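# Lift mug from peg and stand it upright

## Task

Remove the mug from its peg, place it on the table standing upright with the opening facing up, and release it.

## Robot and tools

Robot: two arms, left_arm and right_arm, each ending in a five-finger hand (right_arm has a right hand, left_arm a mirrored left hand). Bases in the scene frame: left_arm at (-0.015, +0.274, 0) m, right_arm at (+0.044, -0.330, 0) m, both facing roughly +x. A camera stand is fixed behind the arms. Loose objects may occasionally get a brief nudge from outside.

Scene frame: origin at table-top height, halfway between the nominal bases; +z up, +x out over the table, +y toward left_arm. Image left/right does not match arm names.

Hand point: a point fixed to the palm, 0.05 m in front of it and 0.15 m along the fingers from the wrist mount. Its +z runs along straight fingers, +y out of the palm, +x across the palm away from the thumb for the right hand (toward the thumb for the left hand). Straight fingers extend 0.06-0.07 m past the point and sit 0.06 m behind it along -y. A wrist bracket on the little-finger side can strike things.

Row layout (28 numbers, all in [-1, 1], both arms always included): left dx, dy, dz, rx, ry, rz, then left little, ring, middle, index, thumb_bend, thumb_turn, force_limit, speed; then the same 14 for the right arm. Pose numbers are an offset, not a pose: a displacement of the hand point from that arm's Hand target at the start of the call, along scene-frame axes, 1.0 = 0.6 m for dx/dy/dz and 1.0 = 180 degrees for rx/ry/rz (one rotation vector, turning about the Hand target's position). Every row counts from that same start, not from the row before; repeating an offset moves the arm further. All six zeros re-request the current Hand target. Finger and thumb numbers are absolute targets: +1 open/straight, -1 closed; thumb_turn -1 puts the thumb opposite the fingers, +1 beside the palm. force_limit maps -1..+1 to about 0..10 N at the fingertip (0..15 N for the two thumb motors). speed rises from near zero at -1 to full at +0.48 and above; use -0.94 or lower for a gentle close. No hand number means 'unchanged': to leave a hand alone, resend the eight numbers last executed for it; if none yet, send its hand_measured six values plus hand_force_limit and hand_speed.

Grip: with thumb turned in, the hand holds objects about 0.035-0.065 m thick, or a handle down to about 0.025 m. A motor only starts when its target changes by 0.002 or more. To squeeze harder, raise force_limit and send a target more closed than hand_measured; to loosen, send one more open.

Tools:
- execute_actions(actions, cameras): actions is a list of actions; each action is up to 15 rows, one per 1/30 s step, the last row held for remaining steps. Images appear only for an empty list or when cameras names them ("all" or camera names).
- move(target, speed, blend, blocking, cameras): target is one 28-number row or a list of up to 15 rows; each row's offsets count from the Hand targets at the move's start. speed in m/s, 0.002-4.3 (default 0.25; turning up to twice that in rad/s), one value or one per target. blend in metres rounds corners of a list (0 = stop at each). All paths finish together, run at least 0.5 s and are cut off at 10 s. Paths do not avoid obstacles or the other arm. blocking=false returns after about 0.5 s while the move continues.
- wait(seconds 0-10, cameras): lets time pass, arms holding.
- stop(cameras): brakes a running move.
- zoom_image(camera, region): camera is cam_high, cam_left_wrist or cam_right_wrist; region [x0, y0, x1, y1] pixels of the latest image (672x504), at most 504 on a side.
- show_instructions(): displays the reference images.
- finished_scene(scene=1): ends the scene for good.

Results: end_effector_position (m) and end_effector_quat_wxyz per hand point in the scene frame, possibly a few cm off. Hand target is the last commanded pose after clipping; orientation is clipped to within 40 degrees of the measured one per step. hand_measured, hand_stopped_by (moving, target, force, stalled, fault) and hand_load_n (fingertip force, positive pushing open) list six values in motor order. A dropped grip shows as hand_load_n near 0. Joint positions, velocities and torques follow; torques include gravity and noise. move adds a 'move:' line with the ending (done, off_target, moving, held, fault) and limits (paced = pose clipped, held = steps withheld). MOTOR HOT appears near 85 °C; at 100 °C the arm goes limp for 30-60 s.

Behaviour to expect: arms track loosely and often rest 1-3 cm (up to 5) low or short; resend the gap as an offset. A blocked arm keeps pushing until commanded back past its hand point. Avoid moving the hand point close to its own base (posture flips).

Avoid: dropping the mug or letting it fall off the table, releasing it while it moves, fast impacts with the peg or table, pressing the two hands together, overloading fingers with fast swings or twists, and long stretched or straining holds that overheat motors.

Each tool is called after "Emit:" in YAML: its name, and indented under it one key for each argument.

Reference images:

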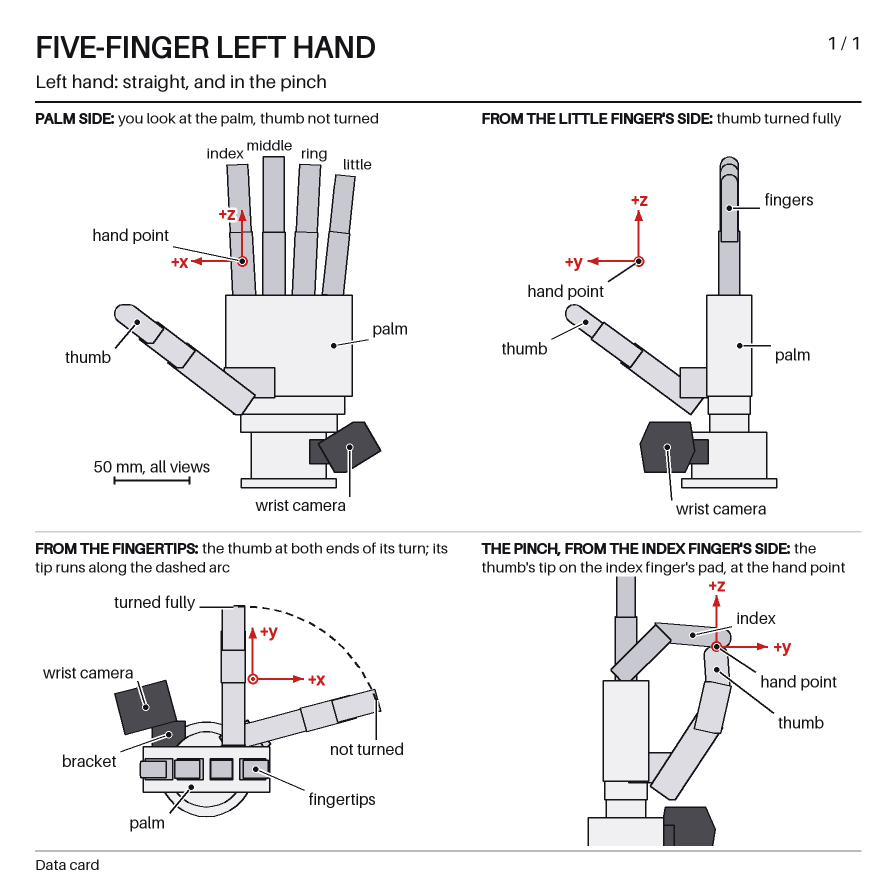

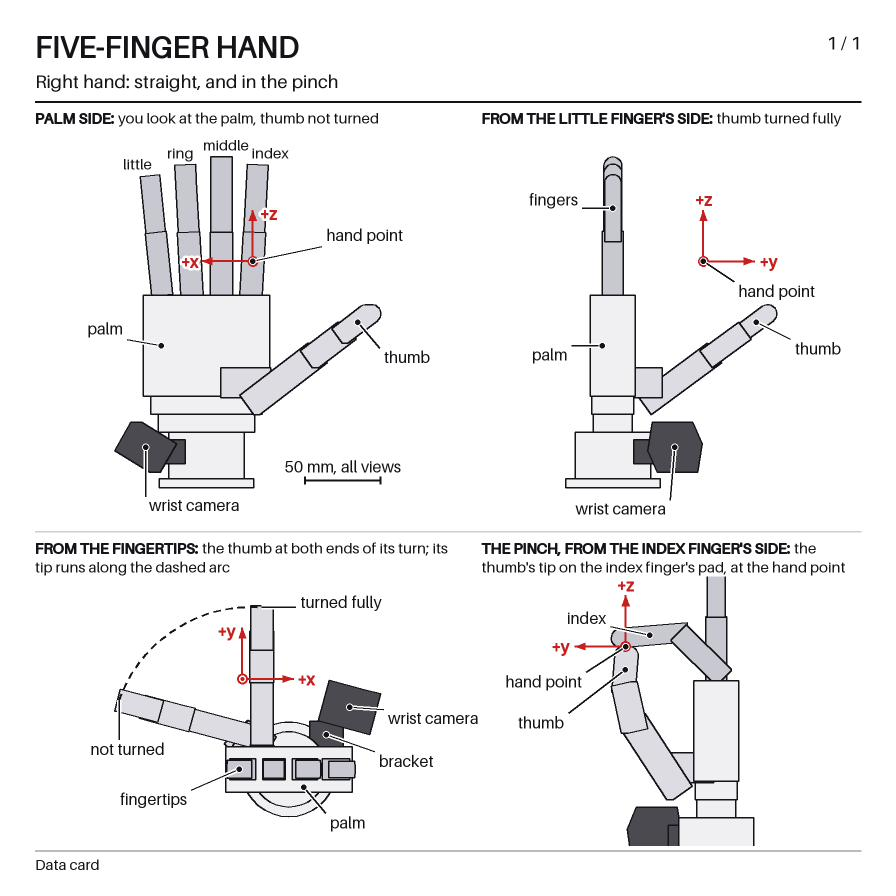

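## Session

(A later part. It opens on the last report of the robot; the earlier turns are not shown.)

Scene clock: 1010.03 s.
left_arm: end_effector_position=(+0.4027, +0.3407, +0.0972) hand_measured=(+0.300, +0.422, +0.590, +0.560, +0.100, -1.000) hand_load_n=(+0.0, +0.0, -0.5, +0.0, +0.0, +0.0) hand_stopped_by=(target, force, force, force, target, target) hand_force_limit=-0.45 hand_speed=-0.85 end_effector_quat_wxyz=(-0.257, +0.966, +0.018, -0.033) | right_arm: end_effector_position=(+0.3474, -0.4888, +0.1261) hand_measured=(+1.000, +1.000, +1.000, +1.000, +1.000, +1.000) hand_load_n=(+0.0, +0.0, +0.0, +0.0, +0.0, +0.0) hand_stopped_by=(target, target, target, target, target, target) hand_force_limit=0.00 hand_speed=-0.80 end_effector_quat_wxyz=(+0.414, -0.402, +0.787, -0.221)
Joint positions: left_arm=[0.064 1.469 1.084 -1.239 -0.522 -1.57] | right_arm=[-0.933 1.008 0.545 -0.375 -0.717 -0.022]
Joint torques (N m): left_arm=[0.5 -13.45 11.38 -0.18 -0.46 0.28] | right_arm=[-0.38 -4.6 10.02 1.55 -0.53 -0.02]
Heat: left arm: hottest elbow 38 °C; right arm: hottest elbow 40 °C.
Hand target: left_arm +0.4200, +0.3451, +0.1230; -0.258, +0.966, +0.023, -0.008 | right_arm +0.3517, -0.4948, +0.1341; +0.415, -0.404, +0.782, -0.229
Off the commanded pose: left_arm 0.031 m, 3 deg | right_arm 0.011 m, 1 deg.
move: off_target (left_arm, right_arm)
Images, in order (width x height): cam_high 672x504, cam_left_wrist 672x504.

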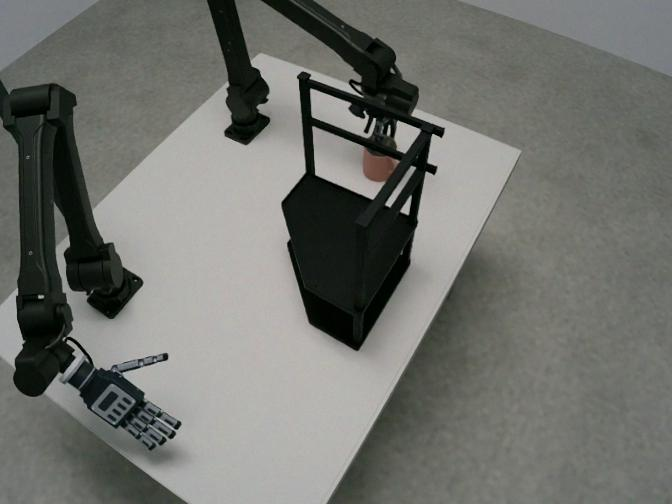

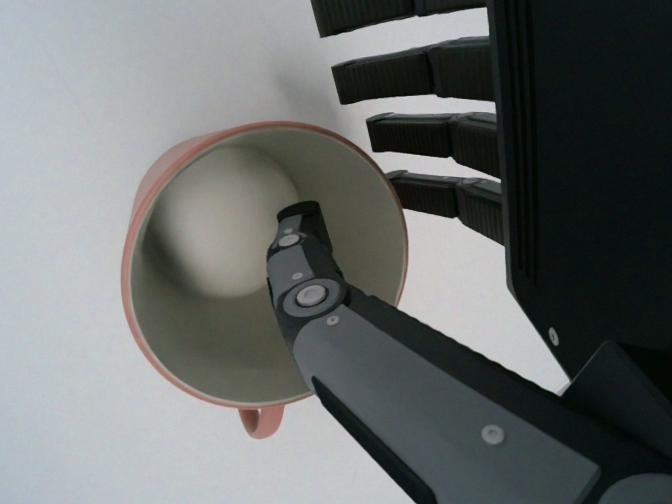

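Emit:
move:
  target: [0.01, 0.0, 0.13, 0, 0, 0.0, 0.3, 0.2, 0.2, 0.2, 0.1, -1, -0.45, -0.85, 0, 0, 0, 0, 0, 0, 1, 1, 1, 1, 1, 1, 0, -0.8]
  speed: 0.08
  cameras: ["cam_left_wrist", "cam_high"]

Emit:
zoom_image:
  camera: "cam_high"
  region: [340, 110, 420, 190]

Scene clock: 1015.50 s.
left_arm: end_effector_position=(+0.4126, +0.3413, +0.1729) hand_measured=(+0.300, +0.422, +0.590, +0.560, +0.100, -1.000) hand_load_n=(+0.0, +0.0, +0.0, +0.0, +0.0, +0.0) hand_stopped_by=(target, force, force, force, target, target) hand_force_limit=-0.45 hand_speed=-0.85 end_effector_quat_wxyz=(-0.257, +0.966, +0.018, -0.034) | right_arm: end_effector_position=(+0.3474, -0.4888, +0.1261) hand_measured=(+1.000, +1.000, +1.000, +1.000, +1.000, +1.000) hand_load_n=(+0.0, +0.0, +0.0, +0.0, +0.0, +0.0) hand_stopped_by=(target, target, target, target, target, target) hand_force_limit=0.00 hand_speed=-0.80 end_effector_quat_wxyz=(+0.414, -0.402, +0.787, -0.221)
Joint positions: left_arm=[0.064 1.44 1.26 -1.448 -0.522 -1.57] | right_arm=[-0.933 1.008 0.545 -0.375 -0.717 -0.022]
Joint torques (N m): left_arm=[0.38 -13.51 12.07 -0.17 -0.46 0.26] | right_arm=[-0.56 -4.48 9.99 1.46 -0.54 -0.01]
Heat: left arm: hottest elbow 39 °C; right arm: hottest elbow 40 °C.
Hand target: left_arm +0.4260, +0.3451, +0.2009; -0.258, +0.966, +0.022, -0.008 | right_arm +0.3517, -0.4948, +0.1341; +0.415, -0.404, +0.782, -0.229
Off the commanded pose: left_arm 0.031 m, 3 deg | right_arm 0.011 m, 1 deg.
move: off_target (left_arm, right_arm)
Images, in order (width x height): cam_high 672x504, cam_left_wrist 672x504.

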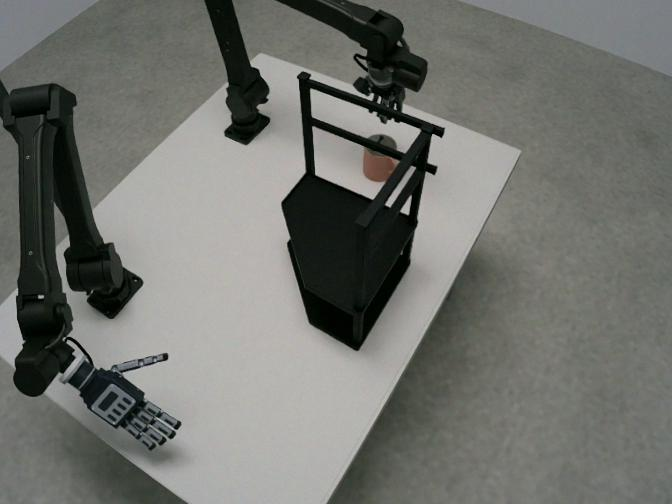

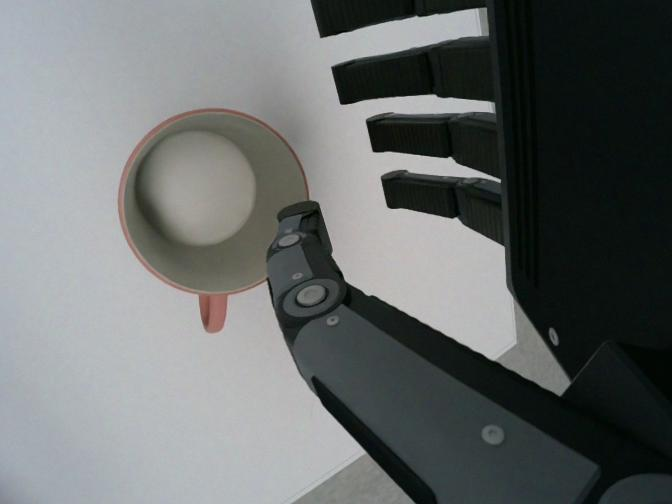

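Scaled by 6.300 from the camera's 672x504 image, which has a finer 960x720 frame.

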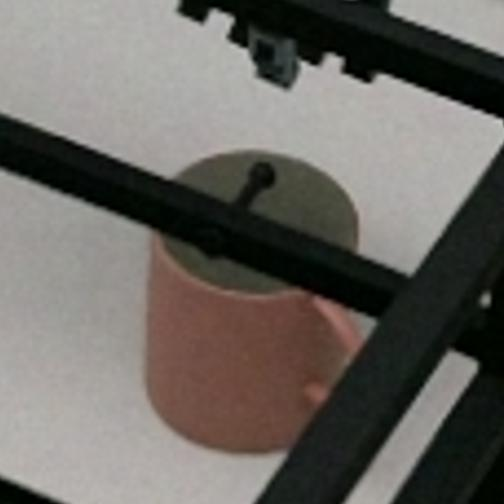

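Emit:
finished_scene:

The scene is finished: the task was done.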